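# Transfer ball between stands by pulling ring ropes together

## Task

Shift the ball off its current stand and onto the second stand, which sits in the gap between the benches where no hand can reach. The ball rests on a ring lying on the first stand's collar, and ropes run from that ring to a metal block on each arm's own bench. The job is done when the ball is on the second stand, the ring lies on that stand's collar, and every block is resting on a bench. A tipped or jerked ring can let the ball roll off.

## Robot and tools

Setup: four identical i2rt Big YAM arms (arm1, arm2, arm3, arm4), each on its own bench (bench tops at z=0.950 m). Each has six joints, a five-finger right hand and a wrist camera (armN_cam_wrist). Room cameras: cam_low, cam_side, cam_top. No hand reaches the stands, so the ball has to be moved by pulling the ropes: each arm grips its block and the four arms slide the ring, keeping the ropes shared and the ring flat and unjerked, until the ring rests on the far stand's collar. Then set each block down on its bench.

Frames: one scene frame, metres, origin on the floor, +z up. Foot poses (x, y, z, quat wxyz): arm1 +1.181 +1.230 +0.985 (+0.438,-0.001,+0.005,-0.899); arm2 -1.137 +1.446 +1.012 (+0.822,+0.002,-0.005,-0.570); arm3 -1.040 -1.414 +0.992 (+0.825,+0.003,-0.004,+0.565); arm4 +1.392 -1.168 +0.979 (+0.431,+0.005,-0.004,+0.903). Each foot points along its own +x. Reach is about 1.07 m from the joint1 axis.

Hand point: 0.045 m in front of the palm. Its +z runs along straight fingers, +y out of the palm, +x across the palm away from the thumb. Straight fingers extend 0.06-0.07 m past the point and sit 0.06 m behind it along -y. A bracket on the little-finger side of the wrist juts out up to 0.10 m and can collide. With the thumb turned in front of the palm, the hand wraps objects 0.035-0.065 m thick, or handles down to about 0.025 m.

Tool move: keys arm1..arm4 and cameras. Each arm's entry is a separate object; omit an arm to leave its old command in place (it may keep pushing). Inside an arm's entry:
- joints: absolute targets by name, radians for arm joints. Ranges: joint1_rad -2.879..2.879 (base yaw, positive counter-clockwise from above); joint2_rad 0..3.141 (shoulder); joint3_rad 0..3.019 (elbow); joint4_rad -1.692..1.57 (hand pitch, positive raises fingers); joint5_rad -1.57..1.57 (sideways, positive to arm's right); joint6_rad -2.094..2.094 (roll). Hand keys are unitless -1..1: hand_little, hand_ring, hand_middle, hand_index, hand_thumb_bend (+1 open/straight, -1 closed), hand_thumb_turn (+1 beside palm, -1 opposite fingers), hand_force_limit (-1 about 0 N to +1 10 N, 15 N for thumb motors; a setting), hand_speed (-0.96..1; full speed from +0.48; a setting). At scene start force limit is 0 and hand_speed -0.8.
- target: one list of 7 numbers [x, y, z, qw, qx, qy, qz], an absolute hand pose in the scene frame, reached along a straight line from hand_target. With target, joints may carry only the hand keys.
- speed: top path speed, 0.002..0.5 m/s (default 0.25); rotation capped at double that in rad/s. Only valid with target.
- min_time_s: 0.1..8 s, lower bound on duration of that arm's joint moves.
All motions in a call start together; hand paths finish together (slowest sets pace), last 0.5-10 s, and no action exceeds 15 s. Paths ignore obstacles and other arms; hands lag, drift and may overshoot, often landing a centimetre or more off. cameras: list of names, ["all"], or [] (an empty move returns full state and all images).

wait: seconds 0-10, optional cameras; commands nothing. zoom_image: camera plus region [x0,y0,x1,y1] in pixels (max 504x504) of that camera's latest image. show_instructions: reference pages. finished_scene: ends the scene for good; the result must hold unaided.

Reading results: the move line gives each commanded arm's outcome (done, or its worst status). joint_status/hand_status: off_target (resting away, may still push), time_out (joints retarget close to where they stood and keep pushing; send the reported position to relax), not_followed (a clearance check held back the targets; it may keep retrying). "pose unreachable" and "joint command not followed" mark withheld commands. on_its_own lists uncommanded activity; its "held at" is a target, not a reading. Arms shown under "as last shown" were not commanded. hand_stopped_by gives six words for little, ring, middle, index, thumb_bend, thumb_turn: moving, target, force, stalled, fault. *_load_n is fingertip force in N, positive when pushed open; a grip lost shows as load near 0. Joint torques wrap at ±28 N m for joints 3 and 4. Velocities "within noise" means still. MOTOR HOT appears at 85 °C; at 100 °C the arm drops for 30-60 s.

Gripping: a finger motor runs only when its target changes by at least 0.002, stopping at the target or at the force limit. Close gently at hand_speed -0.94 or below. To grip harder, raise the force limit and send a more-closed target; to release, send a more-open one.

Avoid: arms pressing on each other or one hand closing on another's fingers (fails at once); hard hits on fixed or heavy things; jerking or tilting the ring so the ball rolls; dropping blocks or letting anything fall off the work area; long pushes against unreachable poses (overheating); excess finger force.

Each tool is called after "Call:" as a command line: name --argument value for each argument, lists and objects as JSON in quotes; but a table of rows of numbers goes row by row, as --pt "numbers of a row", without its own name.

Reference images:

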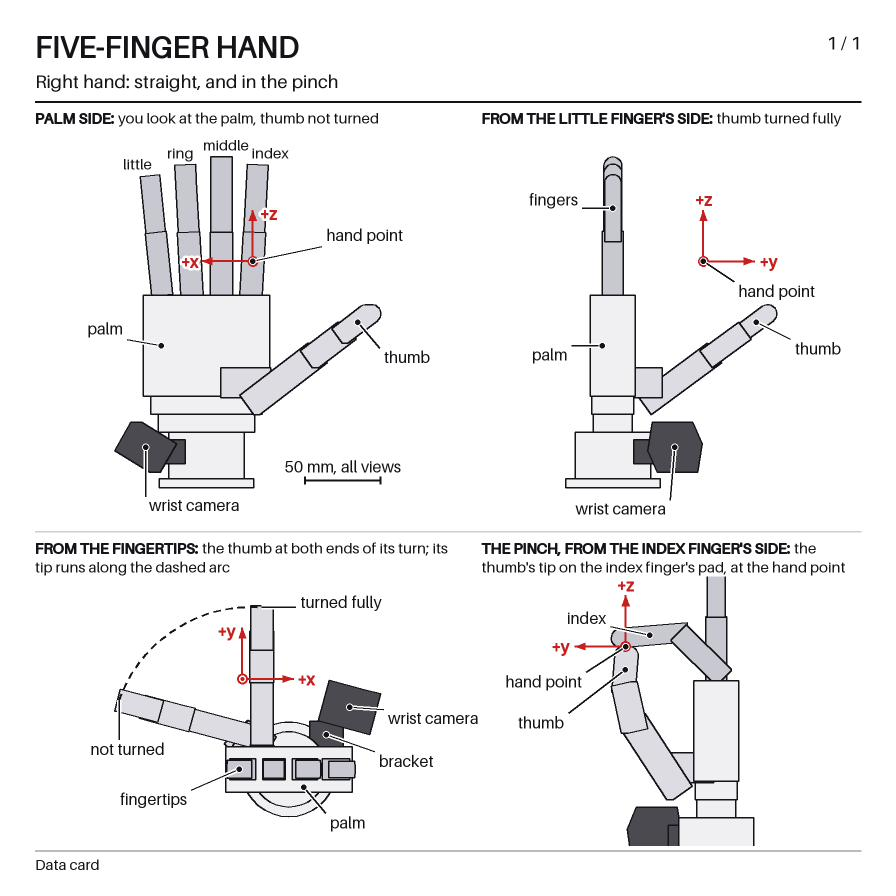

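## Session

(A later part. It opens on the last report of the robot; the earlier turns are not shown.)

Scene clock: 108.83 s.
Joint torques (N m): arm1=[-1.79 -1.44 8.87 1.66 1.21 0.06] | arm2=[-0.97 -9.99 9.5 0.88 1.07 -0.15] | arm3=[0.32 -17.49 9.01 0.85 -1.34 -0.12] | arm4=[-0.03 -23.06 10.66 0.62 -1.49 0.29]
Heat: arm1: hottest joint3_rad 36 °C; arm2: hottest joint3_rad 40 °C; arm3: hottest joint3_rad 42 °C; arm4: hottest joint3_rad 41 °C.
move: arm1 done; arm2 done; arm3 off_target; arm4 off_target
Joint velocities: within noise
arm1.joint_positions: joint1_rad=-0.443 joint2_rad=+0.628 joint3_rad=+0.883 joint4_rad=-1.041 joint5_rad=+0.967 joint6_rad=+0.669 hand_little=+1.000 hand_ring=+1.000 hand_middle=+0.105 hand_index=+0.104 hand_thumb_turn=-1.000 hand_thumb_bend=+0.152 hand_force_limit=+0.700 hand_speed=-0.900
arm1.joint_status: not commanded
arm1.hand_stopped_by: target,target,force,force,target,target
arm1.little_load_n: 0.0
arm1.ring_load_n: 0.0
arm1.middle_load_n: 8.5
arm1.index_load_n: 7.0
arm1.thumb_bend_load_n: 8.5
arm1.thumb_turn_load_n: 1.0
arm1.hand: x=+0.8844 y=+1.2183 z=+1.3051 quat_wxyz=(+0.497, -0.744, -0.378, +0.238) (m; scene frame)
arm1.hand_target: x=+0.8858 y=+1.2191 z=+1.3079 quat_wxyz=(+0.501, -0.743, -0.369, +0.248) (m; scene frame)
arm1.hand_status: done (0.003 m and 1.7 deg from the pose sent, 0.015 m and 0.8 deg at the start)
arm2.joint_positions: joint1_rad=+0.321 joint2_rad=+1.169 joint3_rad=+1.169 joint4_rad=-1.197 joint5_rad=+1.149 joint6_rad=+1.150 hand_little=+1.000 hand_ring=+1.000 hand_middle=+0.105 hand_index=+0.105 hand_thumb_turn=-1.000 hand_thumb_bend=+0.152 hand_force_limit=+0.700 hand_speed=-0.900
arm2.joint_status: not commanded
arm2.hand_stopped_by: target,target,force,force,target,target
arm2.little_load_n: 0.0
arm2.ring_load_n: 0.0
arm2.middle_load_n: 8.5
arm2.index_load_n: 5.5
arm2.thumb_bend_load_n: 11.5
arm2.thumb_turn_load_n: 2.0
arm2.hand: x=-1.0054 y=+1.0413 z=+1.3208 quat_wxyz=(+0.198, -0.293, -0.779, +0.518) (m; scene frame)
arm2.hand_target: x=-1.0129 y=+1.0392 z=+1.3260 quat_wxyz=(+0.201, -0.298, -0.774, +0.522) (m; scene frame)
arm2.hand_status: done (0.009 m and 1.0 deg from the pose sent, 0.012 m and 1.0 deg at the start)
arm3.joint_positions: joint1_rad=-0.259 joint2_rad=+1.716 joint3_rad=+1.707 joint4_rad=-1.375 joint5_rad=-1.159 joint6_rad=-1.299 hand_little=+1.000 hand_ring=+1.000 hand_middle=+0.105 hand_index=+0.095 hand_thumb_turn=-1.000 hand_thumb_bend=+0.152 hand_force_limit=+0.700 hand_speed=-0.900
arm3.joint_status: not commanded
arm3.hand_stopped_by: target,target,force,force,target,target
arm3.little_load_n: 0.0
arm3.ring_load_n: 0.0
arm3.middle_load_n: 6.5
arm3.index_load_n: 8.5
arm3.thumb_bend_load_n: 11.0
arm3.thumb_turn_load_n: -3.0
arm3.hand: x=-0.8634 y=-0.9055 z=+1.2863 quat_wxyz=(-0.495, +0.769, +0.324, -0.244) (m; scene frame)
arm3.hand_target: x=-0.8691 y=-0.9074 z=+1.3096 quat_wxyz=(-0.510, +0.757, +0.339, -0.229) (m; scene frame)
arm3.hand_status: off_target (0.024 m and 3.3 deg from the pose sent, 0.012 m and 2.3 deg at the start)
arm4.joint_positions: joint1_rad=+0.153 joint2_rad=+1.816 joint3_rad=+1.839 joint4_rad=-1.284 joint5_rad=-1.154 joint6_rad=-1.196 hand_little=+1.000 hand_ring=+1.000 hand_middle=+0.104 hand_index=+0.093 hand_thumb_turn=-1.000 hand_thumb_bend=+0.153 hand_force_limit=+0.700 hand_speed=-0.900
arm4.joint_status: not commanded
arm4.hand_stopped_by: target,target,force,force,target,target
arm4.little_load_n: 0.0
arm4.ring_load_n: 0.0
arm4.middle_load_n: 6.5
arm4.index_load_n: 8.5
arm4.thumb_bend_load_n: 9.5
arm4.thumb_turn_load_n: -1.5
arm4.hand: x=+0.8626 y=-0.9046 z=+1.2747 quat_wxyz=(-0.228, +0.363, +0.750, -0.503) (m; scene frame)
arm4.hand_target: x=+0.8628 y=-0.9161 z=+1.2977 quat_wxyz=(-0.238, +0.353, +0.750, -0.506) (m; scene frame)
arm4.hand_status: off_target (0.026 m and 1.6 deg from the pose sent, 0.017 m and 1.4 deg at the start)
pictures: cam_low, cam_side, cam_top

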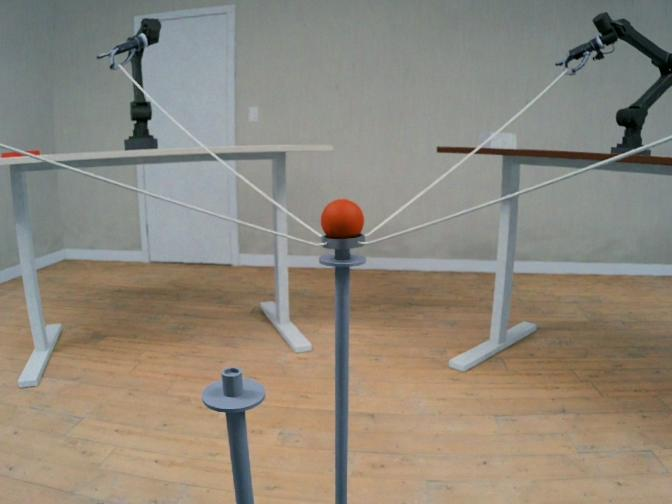

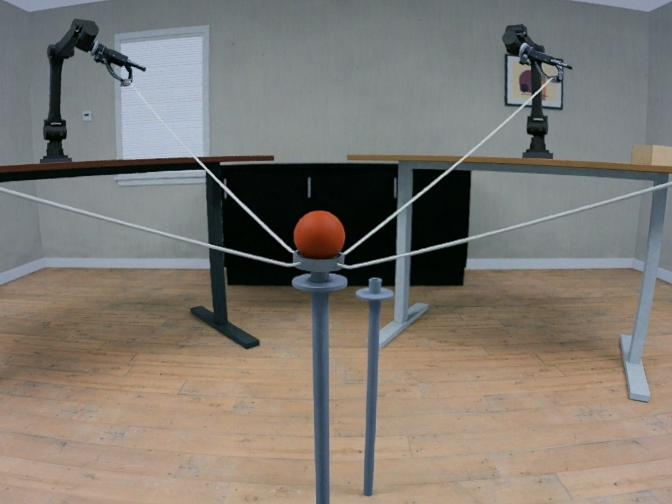

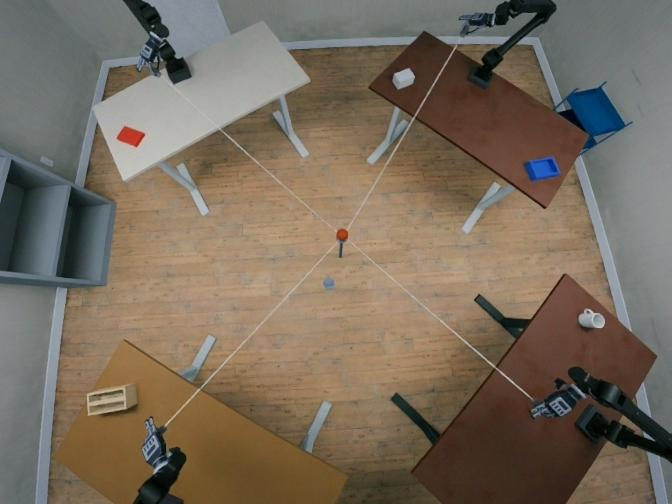

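Call:
move --arm1 '{"target":[0.8858,1.2191,1.294,0.5009,-0.7425,-0.3686,0.2486],"speed":0.02}' --arm2 '{"target":[-1.013,1.039,1.312,0.2009,-0.2978,-0.7737,0.5219],"speed":0.02}' --arm3 '{"target":[-0.869,-0.907,1.296,0.5104,-0.7567,-0.3385,0.2283],"speed":0.02}' --arm4 '{"target":[0.8625,-0.916,1.284,0.2386,-0.3537,-0.7498,0.5058],"speed":0.02}' --cameras '["cam_low","cam_side"]'

Call:
zoom_image --camera "cam_low" --region '[302, 190, 386, 274]'

Call:
zoom_image --camera "cam_side" --region '[278, 215, 362, 299]'

Scene clock: 111.30 s.
Joint torques (N m): arm1=[-1.73 -1.14 8.88 1.66 1.24 0.06] | arm2=[-1.03 -10.05 9.48 0.95 1.07 -0.12] | arm3=[0.38 -17.49 8.99 0.8 -1.33 -0.12] | arm4=[0.03 -23.82 10.65 0.81 -1.48 0.29]
Heat: arm1: hottest joint3_rad 36 °C; arm2: hottest joint3_rad 40 °C; arm3: hottest joint3_rad 42 °C; arm4: hottest joint3_rad 41 °C.
move: arm1 done; arm2 done; arm3 off_target; arm4 off_target
Joint velocities: within noise
arm1.joint_positions: joint1_rad=-0.443 joint2_rad=+0.619 joint3_rad=+0.843 joint4_rad=-1.012 joint5_rad=+0.968 joint6_rad=+0.670 hand_little=+1.000 hand_ring=+1.000 hand_middle=+0.105 hand_index=+0.104 hand_thumb_turn=-1.000 hand_thumb_bend=+0.152 hand_force_limit=+0.700 hand_speed=-0.900
arm1.joint_status: not commanded
arm1.hand_stopped_by: target,target,force,force,target,target
arm1.little_load_n: -0.5
arm1.ring_load_n: 0.0
arm1.middle_load_n: 8.0
arm1.index_load_n: 6.5
arm1.thumb_bend_load_n: 8.5
arm1.thumb_turn_load_n: 0.5
arm1.hand: x=+0.8843 y=+1.2184 z=+1.2908 quat_wxyz=(+0.497, -0.744, -0.377, +0.237) (m; scene frame)
arm1.hand_target: x=+0.8858 y=+1.2191 z=+1.2940 quat_wxyz=(+0.501, -0.743, -0.369, +0.248) (m; scene frame)
arm1.hand_status: done (0.004 m and 1.7 deg from the pose sent, 0.011 m and 1.7 deg at the start)
arm2.joint_positions: joint1_rad=+0.320 joint2_rad=+1.169 joint3_rad=+1.132 joint4_rad=-1.160 joint5_rad=+1.149 joint6_rad=+1.149 hand_little=+1.000 hand_ring=+1.000 hand_middle=+0.105 hand_index=+0.105 hand_thumb_turn=-1.000 hand_thumb_bend=+0.152 hand_force_limit=+0.700 hand_speed=-0.900
arm2.joint_status: not commanded
arm2.hand_stopped_by: target,target,force,force,target,target
arm2.little_load_n: 0.0
arm2.ring_load_n: -0.5
arm2.middle_load_n: 8.5
arm2.index_load_n: 6.0
arm2.thumb_bend_load_n: 11.0
arm2.thumb_turn_load_n: 1.5
arm2.hand: x=-1.0056 y=+1.0414 z=+1.3068 quat_wxyz=(+0.198, -0.293, -0.779, +0.517) (m; scene frame)
arm2.hand_target: x=-1.0129 y=+1.0392 z=+1.3120 quat_wxyz=(+0.201, -0.298, -0.774, +0.522) (m; scene frame)
arm2.hand_status: done (0.009 m and 1.0 deg from the pose sent, 0.012 m and 1.0 deg at the start)
arm3.joint_positions: joint1_rad=-0.259 joint2_rad=+1.714 joint3_rad=+1.669 joint4_rad=-1.338 joint5_rad=-1.159 joint6_rad=-1.299 hand_little=+1.000 hand_ring=+1.000 hand_middle=+0.105 hand_index=+0.095 hand_thumb_turn=-1.000 hand_thumb_bend=+0.152 hand_force_limit=+0.700 hand_speed=-0.900
arm3.joint_status: not commanded
arm3.hand_stopped_by: target,target,force,force,target,target
arm3.little_load_n: 0.0
arm3.ring_load_n: 0.0
arm3.middle_load_n: 6.0
arm3.index_load_n: 9.0
arm3.thumb_bend_load_n: 11.0
arm3.thumb_turn_load_n: -2.5
arm3.hand: x=-0.8638 y=-0.9060 z=+1.2729 quat_wxyz=(-0.496, +0.768, +0.324, -0.243) (m; scene frame)
arm3.hand_target: x=-0.8691 y=-0.9074 z=+1.2955 quat_wxyz=(-0.510, +0.757, +0.339, -0.229) (m; scene frame)
arm3.hand_status: off_target (0.024 m and 3.2 deg from the pose sent, 0.011 m and 3.3 deg at the start)
arm4.joint_positions: joint1_rad=+0.153 joint2_rad=+1.814 joint3_rad=+1.800 joint4_rad=-1.247 joint5_rad=-1.154 joint6_rad=-1.195 hand_little=+1.000 hand_ring=+1.000 hand_middle=+0.104 hand_index=+0.093 hand_thumb_turn=-1.000 hand_thumb_bend=+0.153 hand_force_limit=+0.700 hand_speed=-0.900
arm4.joint_status: not commanded
arm4.hand_stopped_by: target,target,force,force,target,target
arm4.little_load_n: 0.0
arm4.ring_load_n: 0.0
arm4.middle_load_n: 6.5
arm4.index_load_n: 8.0
arm4.thumb_bend_load_n: 9.5
arm4.thumb_turn_load_n: -1.0
arm4.hand: x=+0.8630 y=-0.9049 z=+1.2608 quat_wxyz=(-0.228, +0.363, +0.750, -0.503) (m; scene frame)
arm4.hand_target: x=+0.8628 y=-0.9160 z=+1.2837 quat_wxyz=(-0.238, +0.353, +0.750, -0.506) (m; scene frame)
arm4.hand_status: off_target (0.026 m and 1.7 deg from the pose sent, 0.015 m and 1.7 deg at the start)
pictures: cam_low, cam_side

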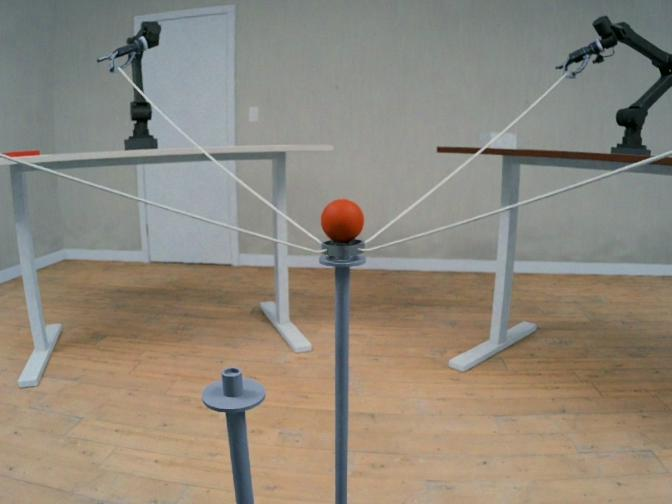

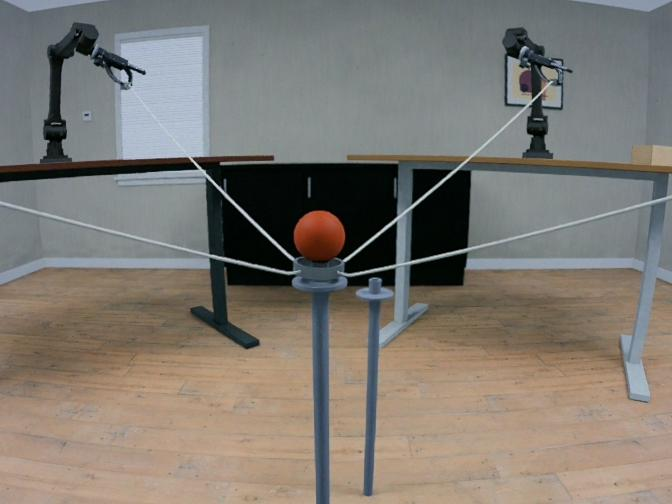

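Scaled by 6.000 from the camera's 672x504 image, which has a finer 960x720 frame.

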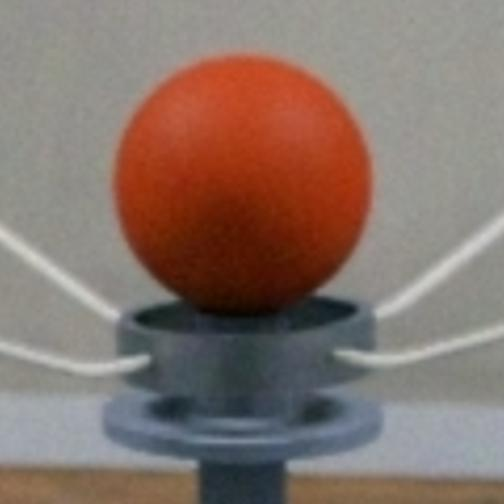

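Scaled by 6.000 from the camera's 672x504 image, which has a finer 960x720 frame.

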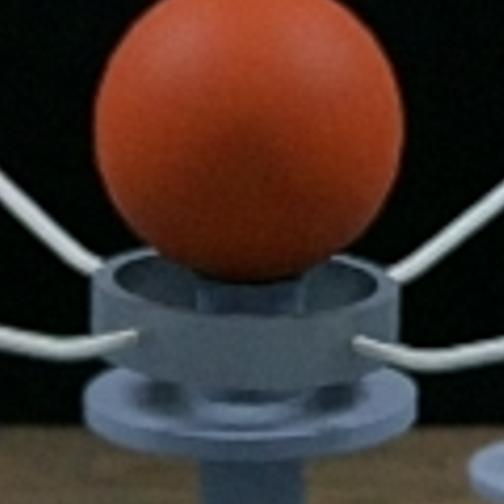

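Call:
move --arm1 '{"target":[0.8858,1.2191,1.278,0.5009,-0.7425,-0.3686,0.2486],"speed":0.02}' --arm2 '{"target":[-1.013,1.039,1.296,0.2009,-0.2978,-0.7737,0.5219],"speed":0.02}' --arm3 '{"target":[-0.869,-0.907,1.280,0.5104,-0.7567,-0.3385,0.2283],"speed":0.02}' --arm4 '{"target":[0.8625,-0.916,1.268,0.2386,-0.3537,-0.7498,0.5058],"speed":0.02}' --cameras '["cam_low","cam_side"]'

Call:
zoom_image --camera "cam_low" --region '[302, 190, 386, 274]'

Call:
zoom_image --camera "cam_side" --region '[278, 215, 362, 299]'

Scene clock: 112.97 s.
Joint torques (N m): arm1=[-1.67 -1.26 8.91 1.61 1.21 0.06] | arm2=[-0.97 -9.88 9.47 0.95 1.06 -0.11] | arm3=[0.32 -17.38 8.92 0.91 -1.33 -0.13] | arm4=[-0.09 -22.83 10.61 0.83 -1.47 0.26]
Heat: arm1: hottest joint3_rad 36 °C; arm2: hottest joint3_rad 40 °C; arm3: hottest joint3_rad 42 °C; arm4: hottest joint3_rad 40 °C.
move: arm1 done; arm2 done; arm3 off_target; arm4 off_target
Joint velocities: within noise
arm1.joint_positions: joint1_rad=-0.443 joint2_rad=+0.607 joint3_rad=+0.798 joint4_rad=-0.978 joint5_rad=+0.969 joint6_rad=+0.672 hand_little=+1.000 hand_ring=+1.000 hand_middle=+0.105 hand_index=+0.104 hand_thumb_turn=-1.000 hand_thumb_bend=+0.152 hand_force_limit=+0.700 hand_speed=-0.900
arm1.joint_status: not commanded
arm1.hand_stopped_by: target,target,force,force,target,target
arm1.little_load_n: 0.0
arm1.ring_load_n: 0.0
arm1.middle_load_n: 8.0
arm1.index_load_n: 6.5
arm1.thumb_bend_load_n: 8.5
arm1.thumb_turn_load_n: 1.0
arm1.hand: x=+0.8845 y=+1.2189 z=+1.2752 quat_wxyz=(+0.497, -0.745, -0.377, +0.237) (m; scene frame)
arm1.hand_target: x=+0.8858 y=+1.2191 z=+1.2779 quat_wxyz=(+0.501, -0.743, -0.369, +0.248) (m; scene frame)
arm1.hand_status: done (0.003 m and 1.7 deg from the pose sent, 0.013 m and 1.7 deg at the start)
arm2.joint_positions: joint1_rad=+0.319 joint2_rad=+1.169 joint3_rad=+1.092 joint4_rad=-1.118 joint5_rad=+1.149 joint6_rad=+1.148 hand_little=+1.000 hand_ring=+1.000 hand_middle=+0.105 hand_index=+0.105 hand_thumb_turn=-1.000 hand_thumb_bend=+0.152 hand_force_limit=+0.700 hand_speed=-0.900
arm2.joint_status: not commanded
arm2.hand_stopped_by: target,target,force,force,target,target
arm2.little_load_n: 0.0
arm2.ring_load_n: 0.0
arm2.middle_load_n: 8.5
arm2.index_load_n: 6.0
arm2.thumb_bend_load_n: 11.5
arm2.thumb_turn_load_n: 1.5
arm2.hand: x=-1.0061 y=+1.0416 z=+1.2915 quat_wxyz=(+0.198, -0.293, -0.779, +0.518) (m; scene frame)
arm2.hand_target: x=-1.0130 y=+1.0391 z=+1.2961 quat_wxyz=(+0.201, -0.298, -0.774, +0.522) (m; scene frame)
arm2.hand_status: done (0.009 m and 1.0 deg from the pose sent, 0.013 m and 1.0 deg at the start)
arm3.joint_positions: joint1_rad=-0.259 joint2_rad=+1.713 joint3_rad=+1.629 joint4_rad=-1.297 joint5_rad=-1.159 joint6_rad=-1.299 hand_little=+1.000 hand_ring=+1.000 hand_middle=+0.105 hand_index=+0.095 hand_thumb_turn=-1.000 hand_thumb_bend=+0.152 hand_force_limit=+0.700 hand_speed=-0.900
arm3.joint_status: not commanded
arm3.hand_stopped_by: target,target,force,force,target,target
arm3.little_load_n: 0.0
arm3.ring_load_n: 0.0
arm3.middle_load_n: 6.0
arm3.index_load_n: 8.5
arm3.thumb_bend_load_n: 11.0
arm3.thumb_turn_load_n: -2.5
arm3.hand: x=-0.8645 y=-0.9068 z=+1.2579 quat_wxyz=(-0.496, +0.768, +0.324, -0.243) (m; scene frame)
arm3.hand_target: x=-0.8691 y=-0.9074 z=+1.2797 quat_wxyz=(-0.510, +0.757, +0.339, -0.229) (m; scene frame)
arm3.hand_status: off_target (0.023 m and 3.2 deg from the pose sent, 0.009 m and 3.2 deg at the start)
arm4.joint_positions: joint1_rad=+0.153 joint2_rad=+1.812 joint3_rad=+1.757 joint4_rad=-1.204 joint5_rad=-1.154 joint6_rad=-1.194 hand_little=+1.000 hand_ring=+1.000 hand_middle=+0.104 hand_index=+0.093 hand_thumb_turn=-1.000 hand_thumb_bend=+0.153 hand_force_limit=+0.700 hand_speed=-0.900
arm4.joint_status: not commanded
arm4.hand_stopped_by: target,target,force,force,target,target
arm4.little_load_n: 0.0
arm4.ring_load_n: 0.0
arm4.middle_load_n: 6.5
arm4.index_load_n: 8.0
arm4.thumb_bend_load_n: 9.5
arm4.thumb_turn_load_n: -1.5
arm4.hand: x=+0.8635 y=-0.9056 z=+1.2456 quat_wxyz=(-0.228, +0.363, +0.750, -0.503) (m; scene frame)
arm4.hand_target: x=+0.8628 y=-0.9160 z=+1.2677 quat_wxyz=(-0.238, +0.353, +0.750, -0.506) (m; scene frame)
arm4.hand_status: off_target (0.025 m and 1.6 deg from the pose sent, 0.013 m and 1.7 deg at the start)
pictures: cam_low, cam_side

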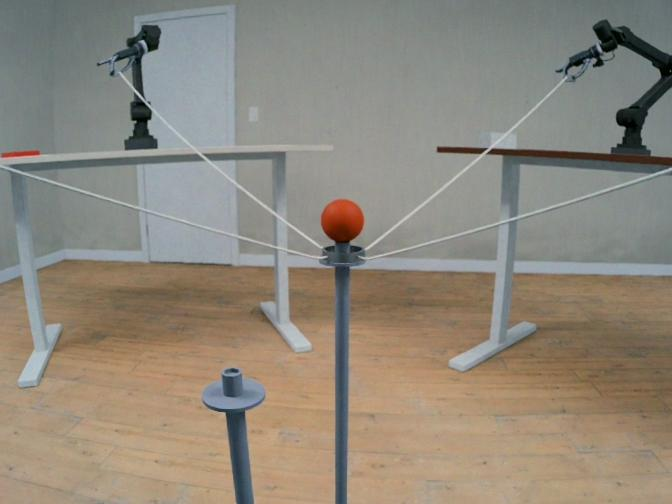

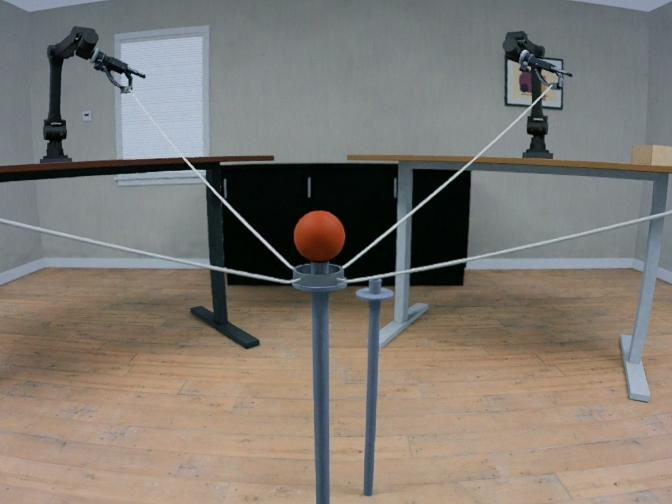

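Scaled by 6.000 from the camera's 672x504 image, which has a finer 960x720 frame.

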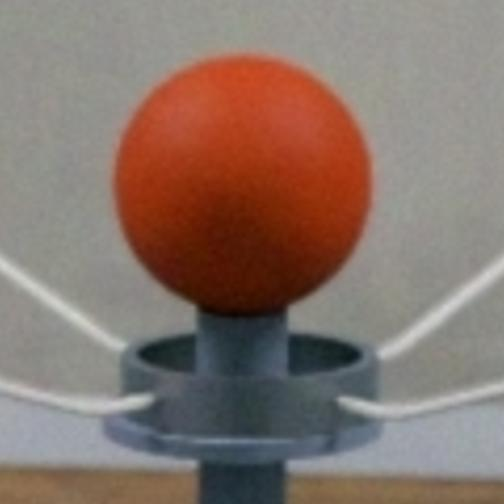

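Scaled by 6.000 from the camera's 672x504 image, which has a finer 960x720 frame.

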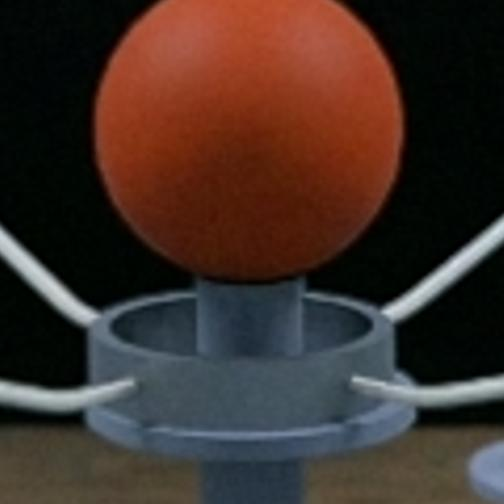

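Call:
move --arm1 '{"target":[0.8858,1.2191,1.258,0.5009,-0.7425,-0.3686,0.2486],"speed":0.03}' --arm2 '{"target":[-1.013,1.039,1.276,0.2009,-0.2978,-0.7737,0.5219],"speed":0.03}' --arm3 '{"target":[-0.869,-0.907,1.260,0.5104,-0.7567,-0.3385,0.2283],"speed":0.03}' --arm4 '{"target":[0.8625,-0.916,1.248,0.2386,-0.3537,-0.7498,0.5058],"speed":0.03}' --cameras '["cam_low","cam_side"]'

Call:
zoom_image --camera "cam_low" --region '[302, 190, 386, 274]'

Call:
zoom_image --camera "cam_side" --region '[278, 215, 362, 299]'

Scene clock: 114.60 s.
Joint torques (N m): arm1=[-1.55 -1.26 8.88 1.84 0.97 0.07] | arm2=[-0.91 -9.52 9.43 1.05 1.04 -0.11] | arm3=[0.26 -16.97 8.92 0.98 -1.24 -0.13] | arm4=[-0.21 -22.42 10.61 0.79 -1.46 0.28]
Heat: arm1: hottest joint3_rad 36 °C; arm2: hottest joint3_rad 40 °C; arm3: hottest joint3_rad 41 °C; arm4: hottest joint3_rad 40 °C.
move: arm1 done; arm2 done; arm3 off_target; arm4 off_target
Joint velocities: within noise
arm1.joint_positions: joint1_rad=-0.443 joint2_rad=+0.592 joint3_rad=+0.743 joint4_rad=-0.938 joint5_rad=+0.976 joint6_rad=+0.672 hand_little=+1.000 hand_ring=+1.000 hand_middle=+0.105 hand_index=+0.104 hand_thumb_turn=-1.000 hand_thumb_bend=+0.152 hand_force_limit=+0.700 hand_speed=-0.900
arm1.joint_status: not commanded
arm1.hand_stopped_by: target,target,force,force,target,target
arm1.little_load_n: 0.0
arm1.ring_load_n: 0.0
arm1.middle_load_n: 8.5
arm1.index_load_n: 6.5
arm1.thumb_bend_load_n: 8.5
arm1.thumb_turn_load_n: 0.5
arm1.hand: x=+0.8857 y=+1.2209 z=+1.2570 quat_wxyz=(+0.500, -0.744, -0.375, +0.237) (m; scene frame)
arm1.hand_target: x=+0.8858 y=+1.2192 z=+1.2581 quat_wxyz=(+0.501, -0.743, -0.369, +0.248) (m; scene frame)
arm1.hand_status: done (0.002 m and 1.5 deg from the pose sent, 0.017 m and 1.7 deg at the start)
arm2.joint_positions: joint1_rad=+0.318 joint2_rad=+1.169 joint3_rad=+1.043 joint4_rad=-1.064 joint5_rad=+1.149 joint6_rad=+1.145 hand_little=+1.000 hand_ring=+1.000 hand_middle=+0.105 hand_index=+0.105 hand_thumb_turn=-1.000 hand_thumb_bend=+0.152 hand_force_limit=+0.700 hand_speed=-0.900
arm2.joint_status: not commanded
arm2.hand_stopped_by: target,target,force,force,target,target
arm2.little_load_n: 0.0
arm2.ring_load_n: 0.0
arm2.middle_load_n: 8.5
arm2.index_load_n: 5.5
arm2.thumb_bend_load_n: 11.0
arm2.thumb_turn_load_n: 1.5
arm2.hand: x=-1.0072 y=+1.0424 z=+1.2732 quat_wxyz=(+0.198, -0.294, -0.778, +0.518) (m; scene frame)
arm2.hand_target: x=-1.0130 y=+1.0392 z=+1.2760 quat_wxyz=(+0.201, -0.298, -0.774, +0.522) (m; scene frame)
arm2.hand_status: done (0.007 m and 0.9 deg from the pose sent, 0.017 m and 1.0 deg at the start)
arm3.joint_positions: joint1_rad=-0.259 joint2_rad=+1.712 joint3_rad=+1.580 joint4_rad=-1.251 joint5_rad=-1.161 joint6_rad=-1.299 hand_little=+1.000 hand_ring=+1.000 hand_middle=+0.105 hand_index=+0.095 hand_thumb_turn=-1.000 hand_thumb_bend=+0.152 hand_force_limit=+0.700 hand_speed=-0.900
arm3.joint_status: not commanded
arm3.hand_stopped_by: target,target,force,force,target,target
arm3.little_load_n: 0.0
arm3.ring_load_n: 0.0
arm3.middle_load_n: 6.0
arm3.index_load_n: 9.0
arm3.thumb_bend_load_n: 11.0
arm3.thumb_turn_load_n: -2.0
arm3.hand: x=-0.8662 y=-0.9086 z=+1.2403 quat_wxyz=(-0.496, +0.768, +0.324, -0.244) (m; scene frame)
arm3.hand_target: x=-0.8691 y=-0.9073 z=+1.2597 quat_wxyz=(-0.510, +0.757, +0.339, -0.229) (m; scene frame)
arm3.hand_status: off_target (0.020 m and 3.2 deg from the pose sent, 0.005 m and 3.2 deg at the start)
arm4.joint_positions: joint1_rad=+0.155 joint2_rad=+1.810 joint3_rad=+1.707 joint4_rad=-1.154 joint5_rad=-1.154 joint6_rad=-1.190 hand_little=+1.000 hand_ring=+1.000 hand_middle=+0.104 hand_index=+0.093 hand_thumb_turn=-1.000 hand_thumb_bend=+0.153 hand_force_limit=+0.700 hand_speed=-0.900
arm4.joint_status: not commanded
arm4.hand_stopped_by: target,target,force,force,target,target
arm4.little_load_n: 0.0
arm4.ring_load_n: 0.0
arm4.middle_load_n: 6.5
arm4.index_load_n: 8.0
arm4.thumb_bend_load_n: 9.5
arm4.thumb_turn_load_n: -1.5
arm4.hand: x=+0.8644 y=-0.9078 z=+1.2276 quat_wxyz=(-0.227, +0.364, +0.750, -0.504) (m; scene frame)
arm4.hand_target: x=+0.8628 y=-0.9161 z=+1.2477 quat_wxyz=(-0.238, +0.353, +0.750, -0.506) (m; scene frame)
arm4.hand_status: off_target (0.022 m and 1.7 deg from the pose sent, 0.011 m and 1.6 deg at the start)
pictures: cam_low, cam_side

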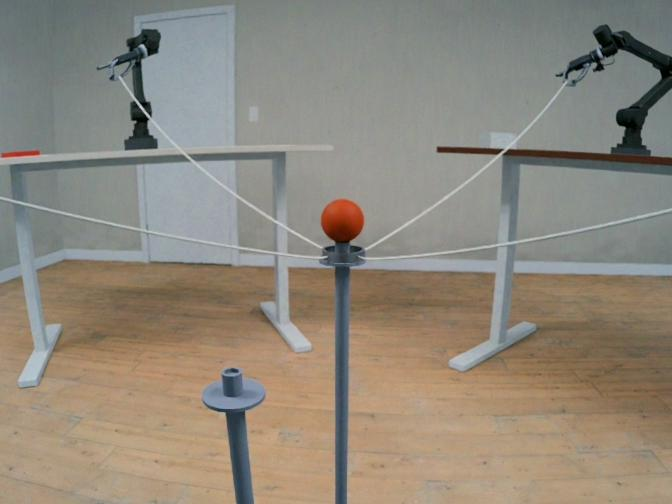

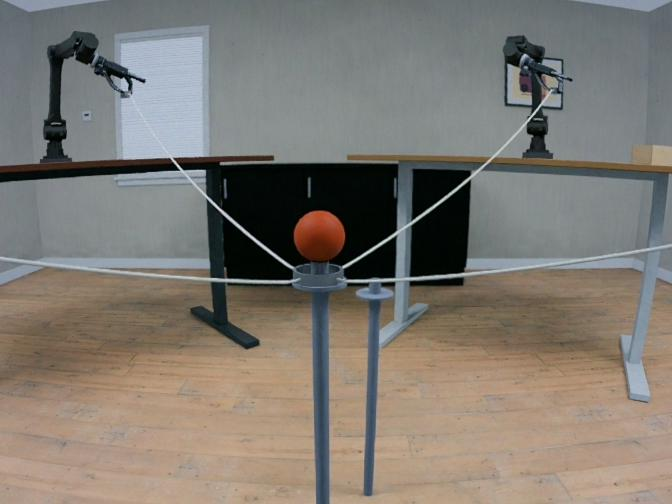

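Scaled by 6.000 from the camera's 672x504 image, which has a finer 960x720 frame.

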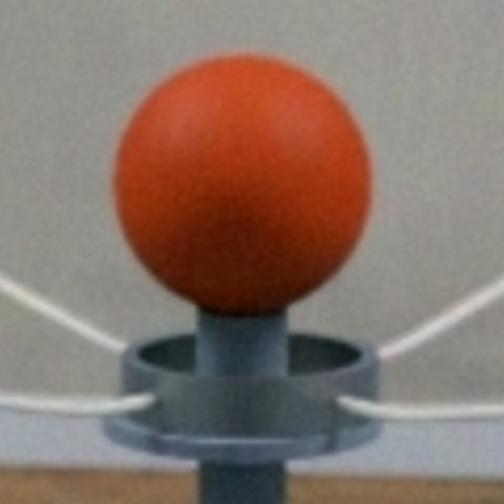

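Scaled by 6.000 from the camera's 672x504 image, which has a finer 960x720 frame.

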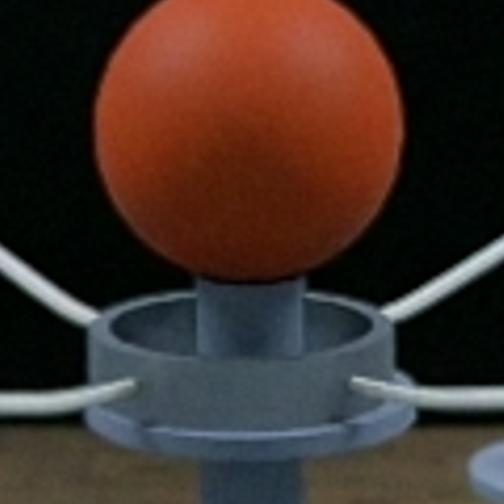

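Call:
move --arm1 '{"target":[0.748,0.830,1.06,0.5068,-0.7513,-0.3503,0.2363],"speed":0.08}' --arm2 '{"target":[-0.898,0.915,1.06,0.2711,-0.4019,-0.7250,0.4891],"speed":0.08}' --arm3 '{"target":[-0.820,-0.893,1.07,0.4937,-0.7319,-0.3892,0.2625],"speed":0.08}' --arm4 '{"target":[0.963,-0.805,1.07,0.2452,-0.3634,-0.7451,0.5026],"speed":0.08}' --cameras '["all"]'

Call:
zoom_image --camera "cam_low" --region '[302, 190, 386, 274]'

Call:
zoom_image --camera "cam_side" --region '[278, 215, 362, 299]'

Scene clock: 122.27 s.
Joint torques (N m): arm1=[-1.61 -16.85 11.38 -0.81 1.04 0.13] | arm2=[1.03 -18.26 10.91 -0.9 0.82 0.23] | arm3=[-0.62 -17.79 10.99 -0.5 -1.01 -0.23] | arm4=[-1.38 -19.72 10.07 -0.57 -1.22 -0.11]
Heat: arm1: hottest joint3_rad 36 °C; arm2: hottest joint3_rad 41 °C; arm3: hottest joint3_rad 42 °C; arm4: hottest joint3_rad 40 °C.
move: arm1 off_target; arm2 off_target; arm3 off_target; arm4 done
Joint velocities: within noise
arm1.joint_positions: joint1_rad=+0.100 joint2_rad=+1.974 joint3_rad=+1.478 joint4_rad=-1.424 joint5_rad=+1.150 joint6_rad=+1.923 hand_little=+1.000 hand_ring=+1.000 hand_middle=+0.105 hand_index=+0.104 hand_thumb_turn=-1.000 hand_thumb_bend=+0.152 hand_force_limit=+0.700 hand_speed=-0.900
arm1.joint_status: not commanded
arm1.hand_stopped_by: target,target,force,force,target,target
arm1.little_load_n: 0.0
arm1.ring_load_n: 0.0
arm1.middle_load_n: 8.0
arm1.index_load_n: 6.5
arm1.thumb_bend_load_n: 8.0
arm1.thumb_turn_load_n: 0.5
arm1.hand: x=+0.7537 y=+0.8503 z=+1.0546 quat_wxyz=(+0.512, -0.750, -0.355, +0.224) (m; scene frame)
arm1.hand_target: x=+0.7488 y=+0.8307 z=+1.0602 quat_wxyz=(+0.506, -0.751, -0.351, +0.237) (m; scene frame)
arm1.hand_status: off_target (0.022 m and 1.6 deg from the pose sent, 0.459 m and 3.0 deg at the start)
arm2.joint_positions: joint1_rad=+0.334 joint2_rad=+2.011 joint3_rad=+1.447 joint4_rad=-1.370 joint5_rad=+1.164 joint6_rad=+1.931 hand_little=+1.000 hand_ring=+1.000 hand_middle=+0.105 hand_index=+0.105 hand_thumb_turn=-1.000 hand_thumb_bend=+0.152 hand_force_limit=+0.700 hand_speed=-0.900
arm2.joint_status: not commanded
arm2.hand_stopped_by: target,target,force,force,target,target
arm2.little_load_n: 0.0
arm2.ring_load_n: 0.0
arm2.middle_load_n: 8.5
arm2.index_load_n: 5.5
arm2.thumb_bend_load_n: 11.0
arm2.thumb_turn_load_n: 1.5
arm2.hand: x=-0.9126 y=+0.9232 z=+1.0578 quat_wxyz=(+0.280, -0.399, -0.727, +0.483) (m; scene frame)
arm2.hand_target: x=-0.8983 y=+0.9155 z=+1.0602 quat_wxyz=(+0.270, -0.402, -0.725, +0.489) (m; scene frame)
arm2.hand_status: off_target (0.017 m and 1.3 deg from the pose sent, 0.271 m and 16.5 deg at the start)
arm3.joint_positions: joint1_rad=-0.295 joint2_rad=+2.055 joint3_rad=+1.564 joint4_rad=-1.326 joint5_rad=-1.171 joint6_rad=-1.766 hand_little=+1.000 hand_ring=+1.000 hand_middle=+0.105 hand_index=+0.095 hand_thumb_turn=-1.000 hand_thumb_bend=+0.152 hand_force_limit=+0.700 hand_speed=-0.900
arm3.joint_status: not commanded
arm3.hand_stopped_by: target,target,force,force,target,target
arm3.little_load_n: 0.0
arm3.ring_load_n: 0.0
arm3.middle_load_n: 6.0
arm3.index_load_n: 9.0
arm3.thumb_bend_load_n: 11.0
arm3.thumb_turn_load_n: -2.5
arm3.hand: x=-0.8357 y=-0.9062 z=+1.0522 quat_wxyz=(-0.482, +0.739, +0.377, -0.284) (m; scene frame)
arm3.hand_target: x=-0.8205 y=-0.8940 z=+1.0703 quat_wxyz=(-0.494, +0.732, +0.389, -0.262) (m; scene frame)
arm3.hand_status: off_target (0.027 m and 3.2 deg from the pose sent, 0.177 m and 8.8 deg at the start)
arm4.joint_positions: joint1_rad=-0.084 joint2_rad=+2.012 joint3_rad=+1.597 joint4_rad=-1.336 joint5_rad=-1.180 joint6_rad=-1.755 hand_little=+1.000 hand_ring=+1.000 hand_middle=+0.104 hand_index=+0.093 hand_thumb_turn=-1.000 hand_thumb_bend=+0.153 hand_force_limit=+0.700 hand_speed=-0.900
arm4.joint_status: not commanded
arm4.hand_stopped_by: target,target,force,force,target,target
arm4.little_load_n: 0.0
arm4.ring_load_n: 0.0
arm4.middle_load_n: 6.0
arm4.index_load_n: 8.5
arm4.thumb_bend_load_n: 9.5
arm4.thumb_turn_load_n: -1.0
arm4.hand: x=+0.9620 y=-0.8104 z=+1.0737 quat_wxyz=(-0.245, +0.362, +0.747, -0.501) (m; scene frame)
arm4.hand_target: x=+0.9631 y=-0.8051 z=+1.0700 quat_wxyz=(-0.245, +0.364, +0.745, -0.503) (m; scene frame)
arm4.hand_status: done (0.007 m and 0.3 deg from the pose sent, 0.212 m and 2.1 deg at the start)
pictures: arm1_cam_wrist, arm2_cam_wrist, arm3_cam_wrist, arm4_cam_wrist, cam_low, cam_side, cam_top
camera_calibration:
arm1_cam_wrist: T_world_to_cam=[[0.443308, 0.00835633, -0.89633, 0.606687], [-0.13806, -0.987388, -0.0774871, 1.02984], [-0.885673, 0.158098, -0.436563, 1.10484], [0, 0, 0, 1]] pos_world=[0.851759, 0.837114, 1.10592]
arm2_cam_wrist: T_world_to_cam=[[0.107738, 0.415397, -0.903237, 0.677135], [0.893759, -0.438372, -0.0949986, 1.32771], [-0.435416, -0.797042, -0.418494, 0.897113], [0, 0, 0, 1]] pos_world=[-0.86899, 1.01579, 1.11318]
arm3_cam_wrist: T_world_to_cam=[[0.398744, 0.0194946, -0.916855, 1.3222], [-0.0000627203, -0.999773, -0.0212849, -0.883418], [-0.917062, 0.00854475, -0.398653, -0.21999], [0, 0, 0, 1]] pos_world=[-0.729021, -0.907114, 1.10576]
arm4_cam_wrist: T_world_to_cam=[[0.135807, 0.45679, -0.879147, 1.17955], [0.94825, -0.317002, -0.0182272, -1.15168], [-0.287017, -0.831175, -0.476203, 0.237095], [0, 0, 0, 1]] pos_world=[0.999944, -0.706827, 1.12891]

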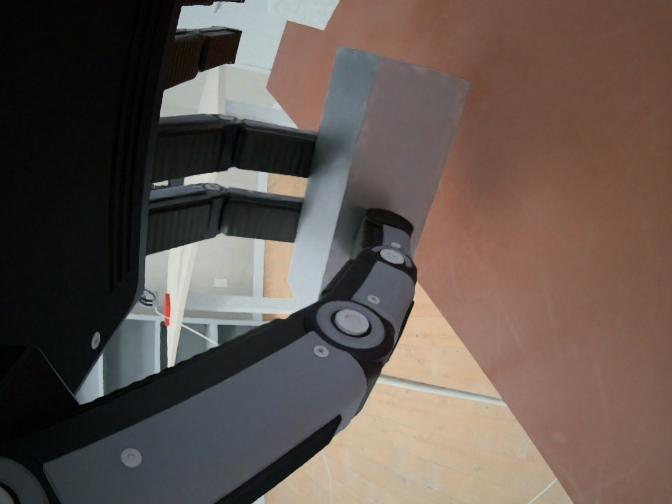

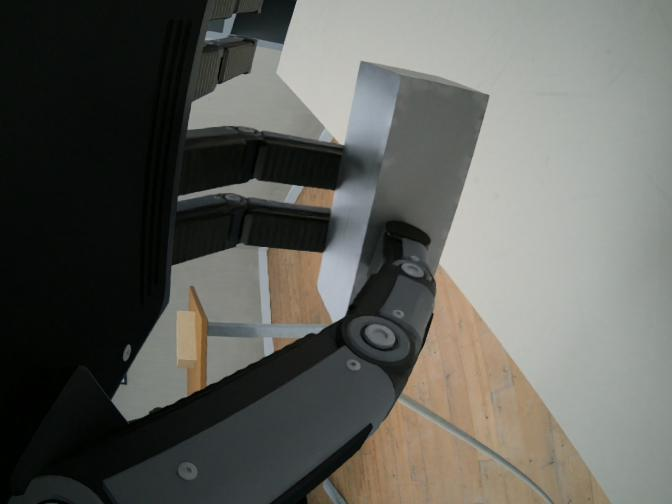

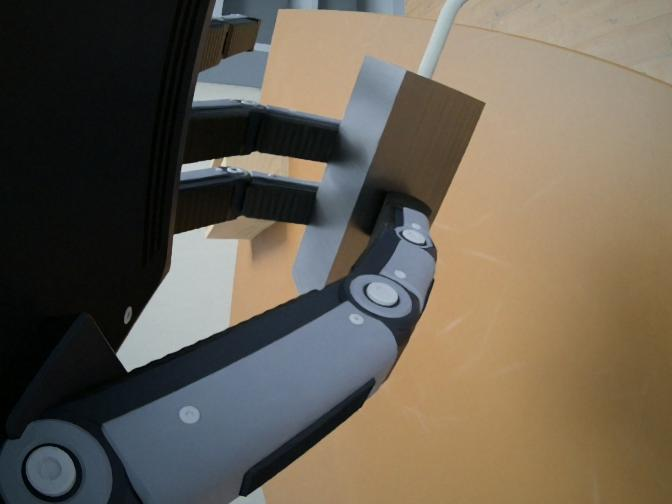

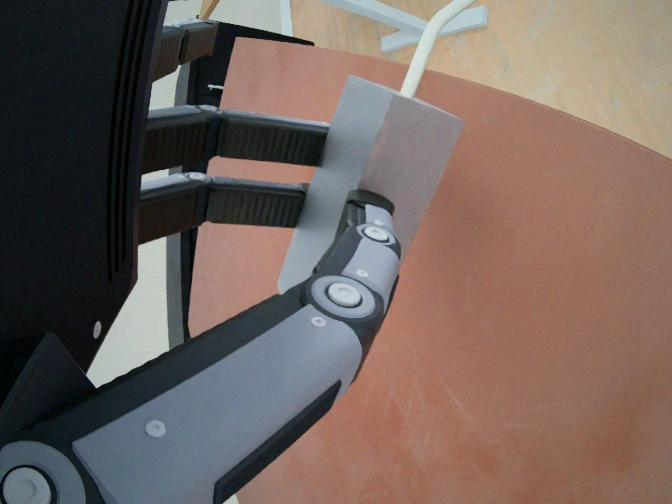

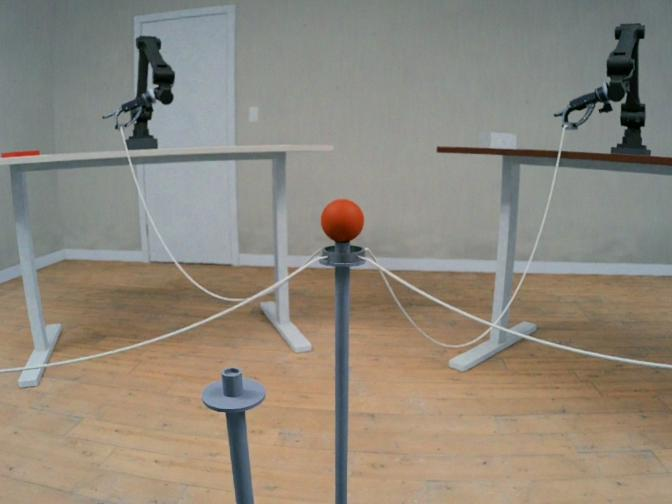

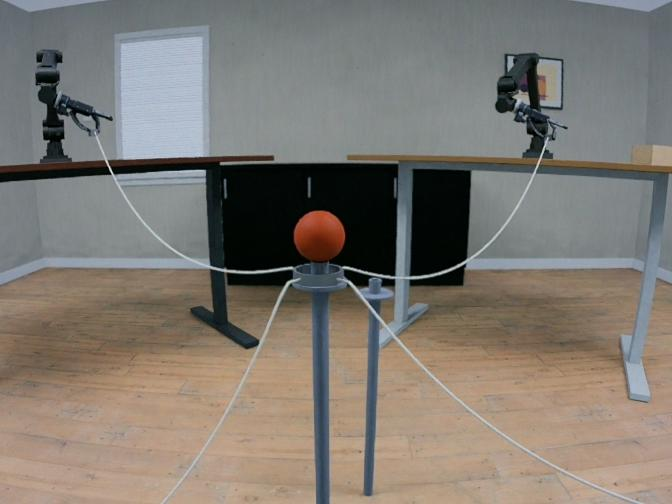

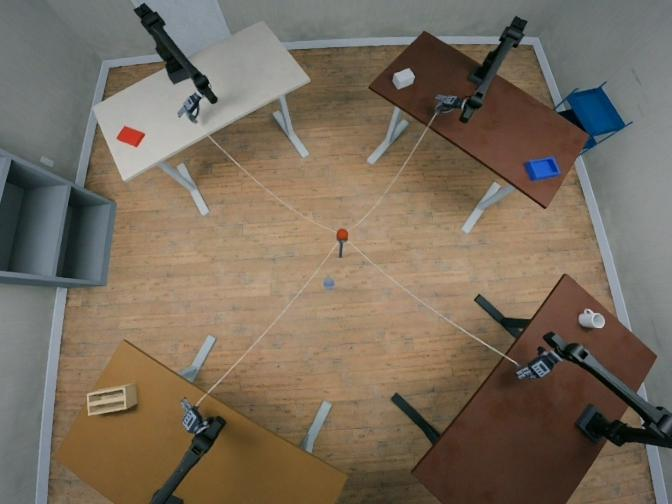

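Scaled by 6.000 from the camera's 672x504 image, which has a finer 960x720 frame.

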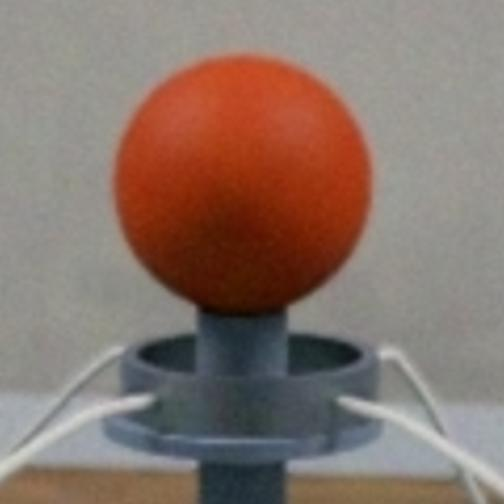

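Scaled by 6.000 from the camera's 672x504 image, which has a finer 960x720 frame.

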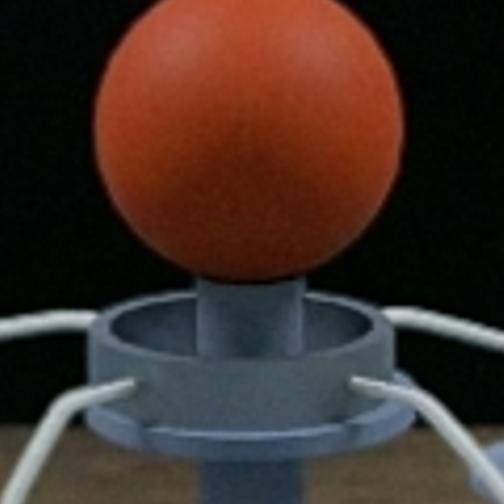

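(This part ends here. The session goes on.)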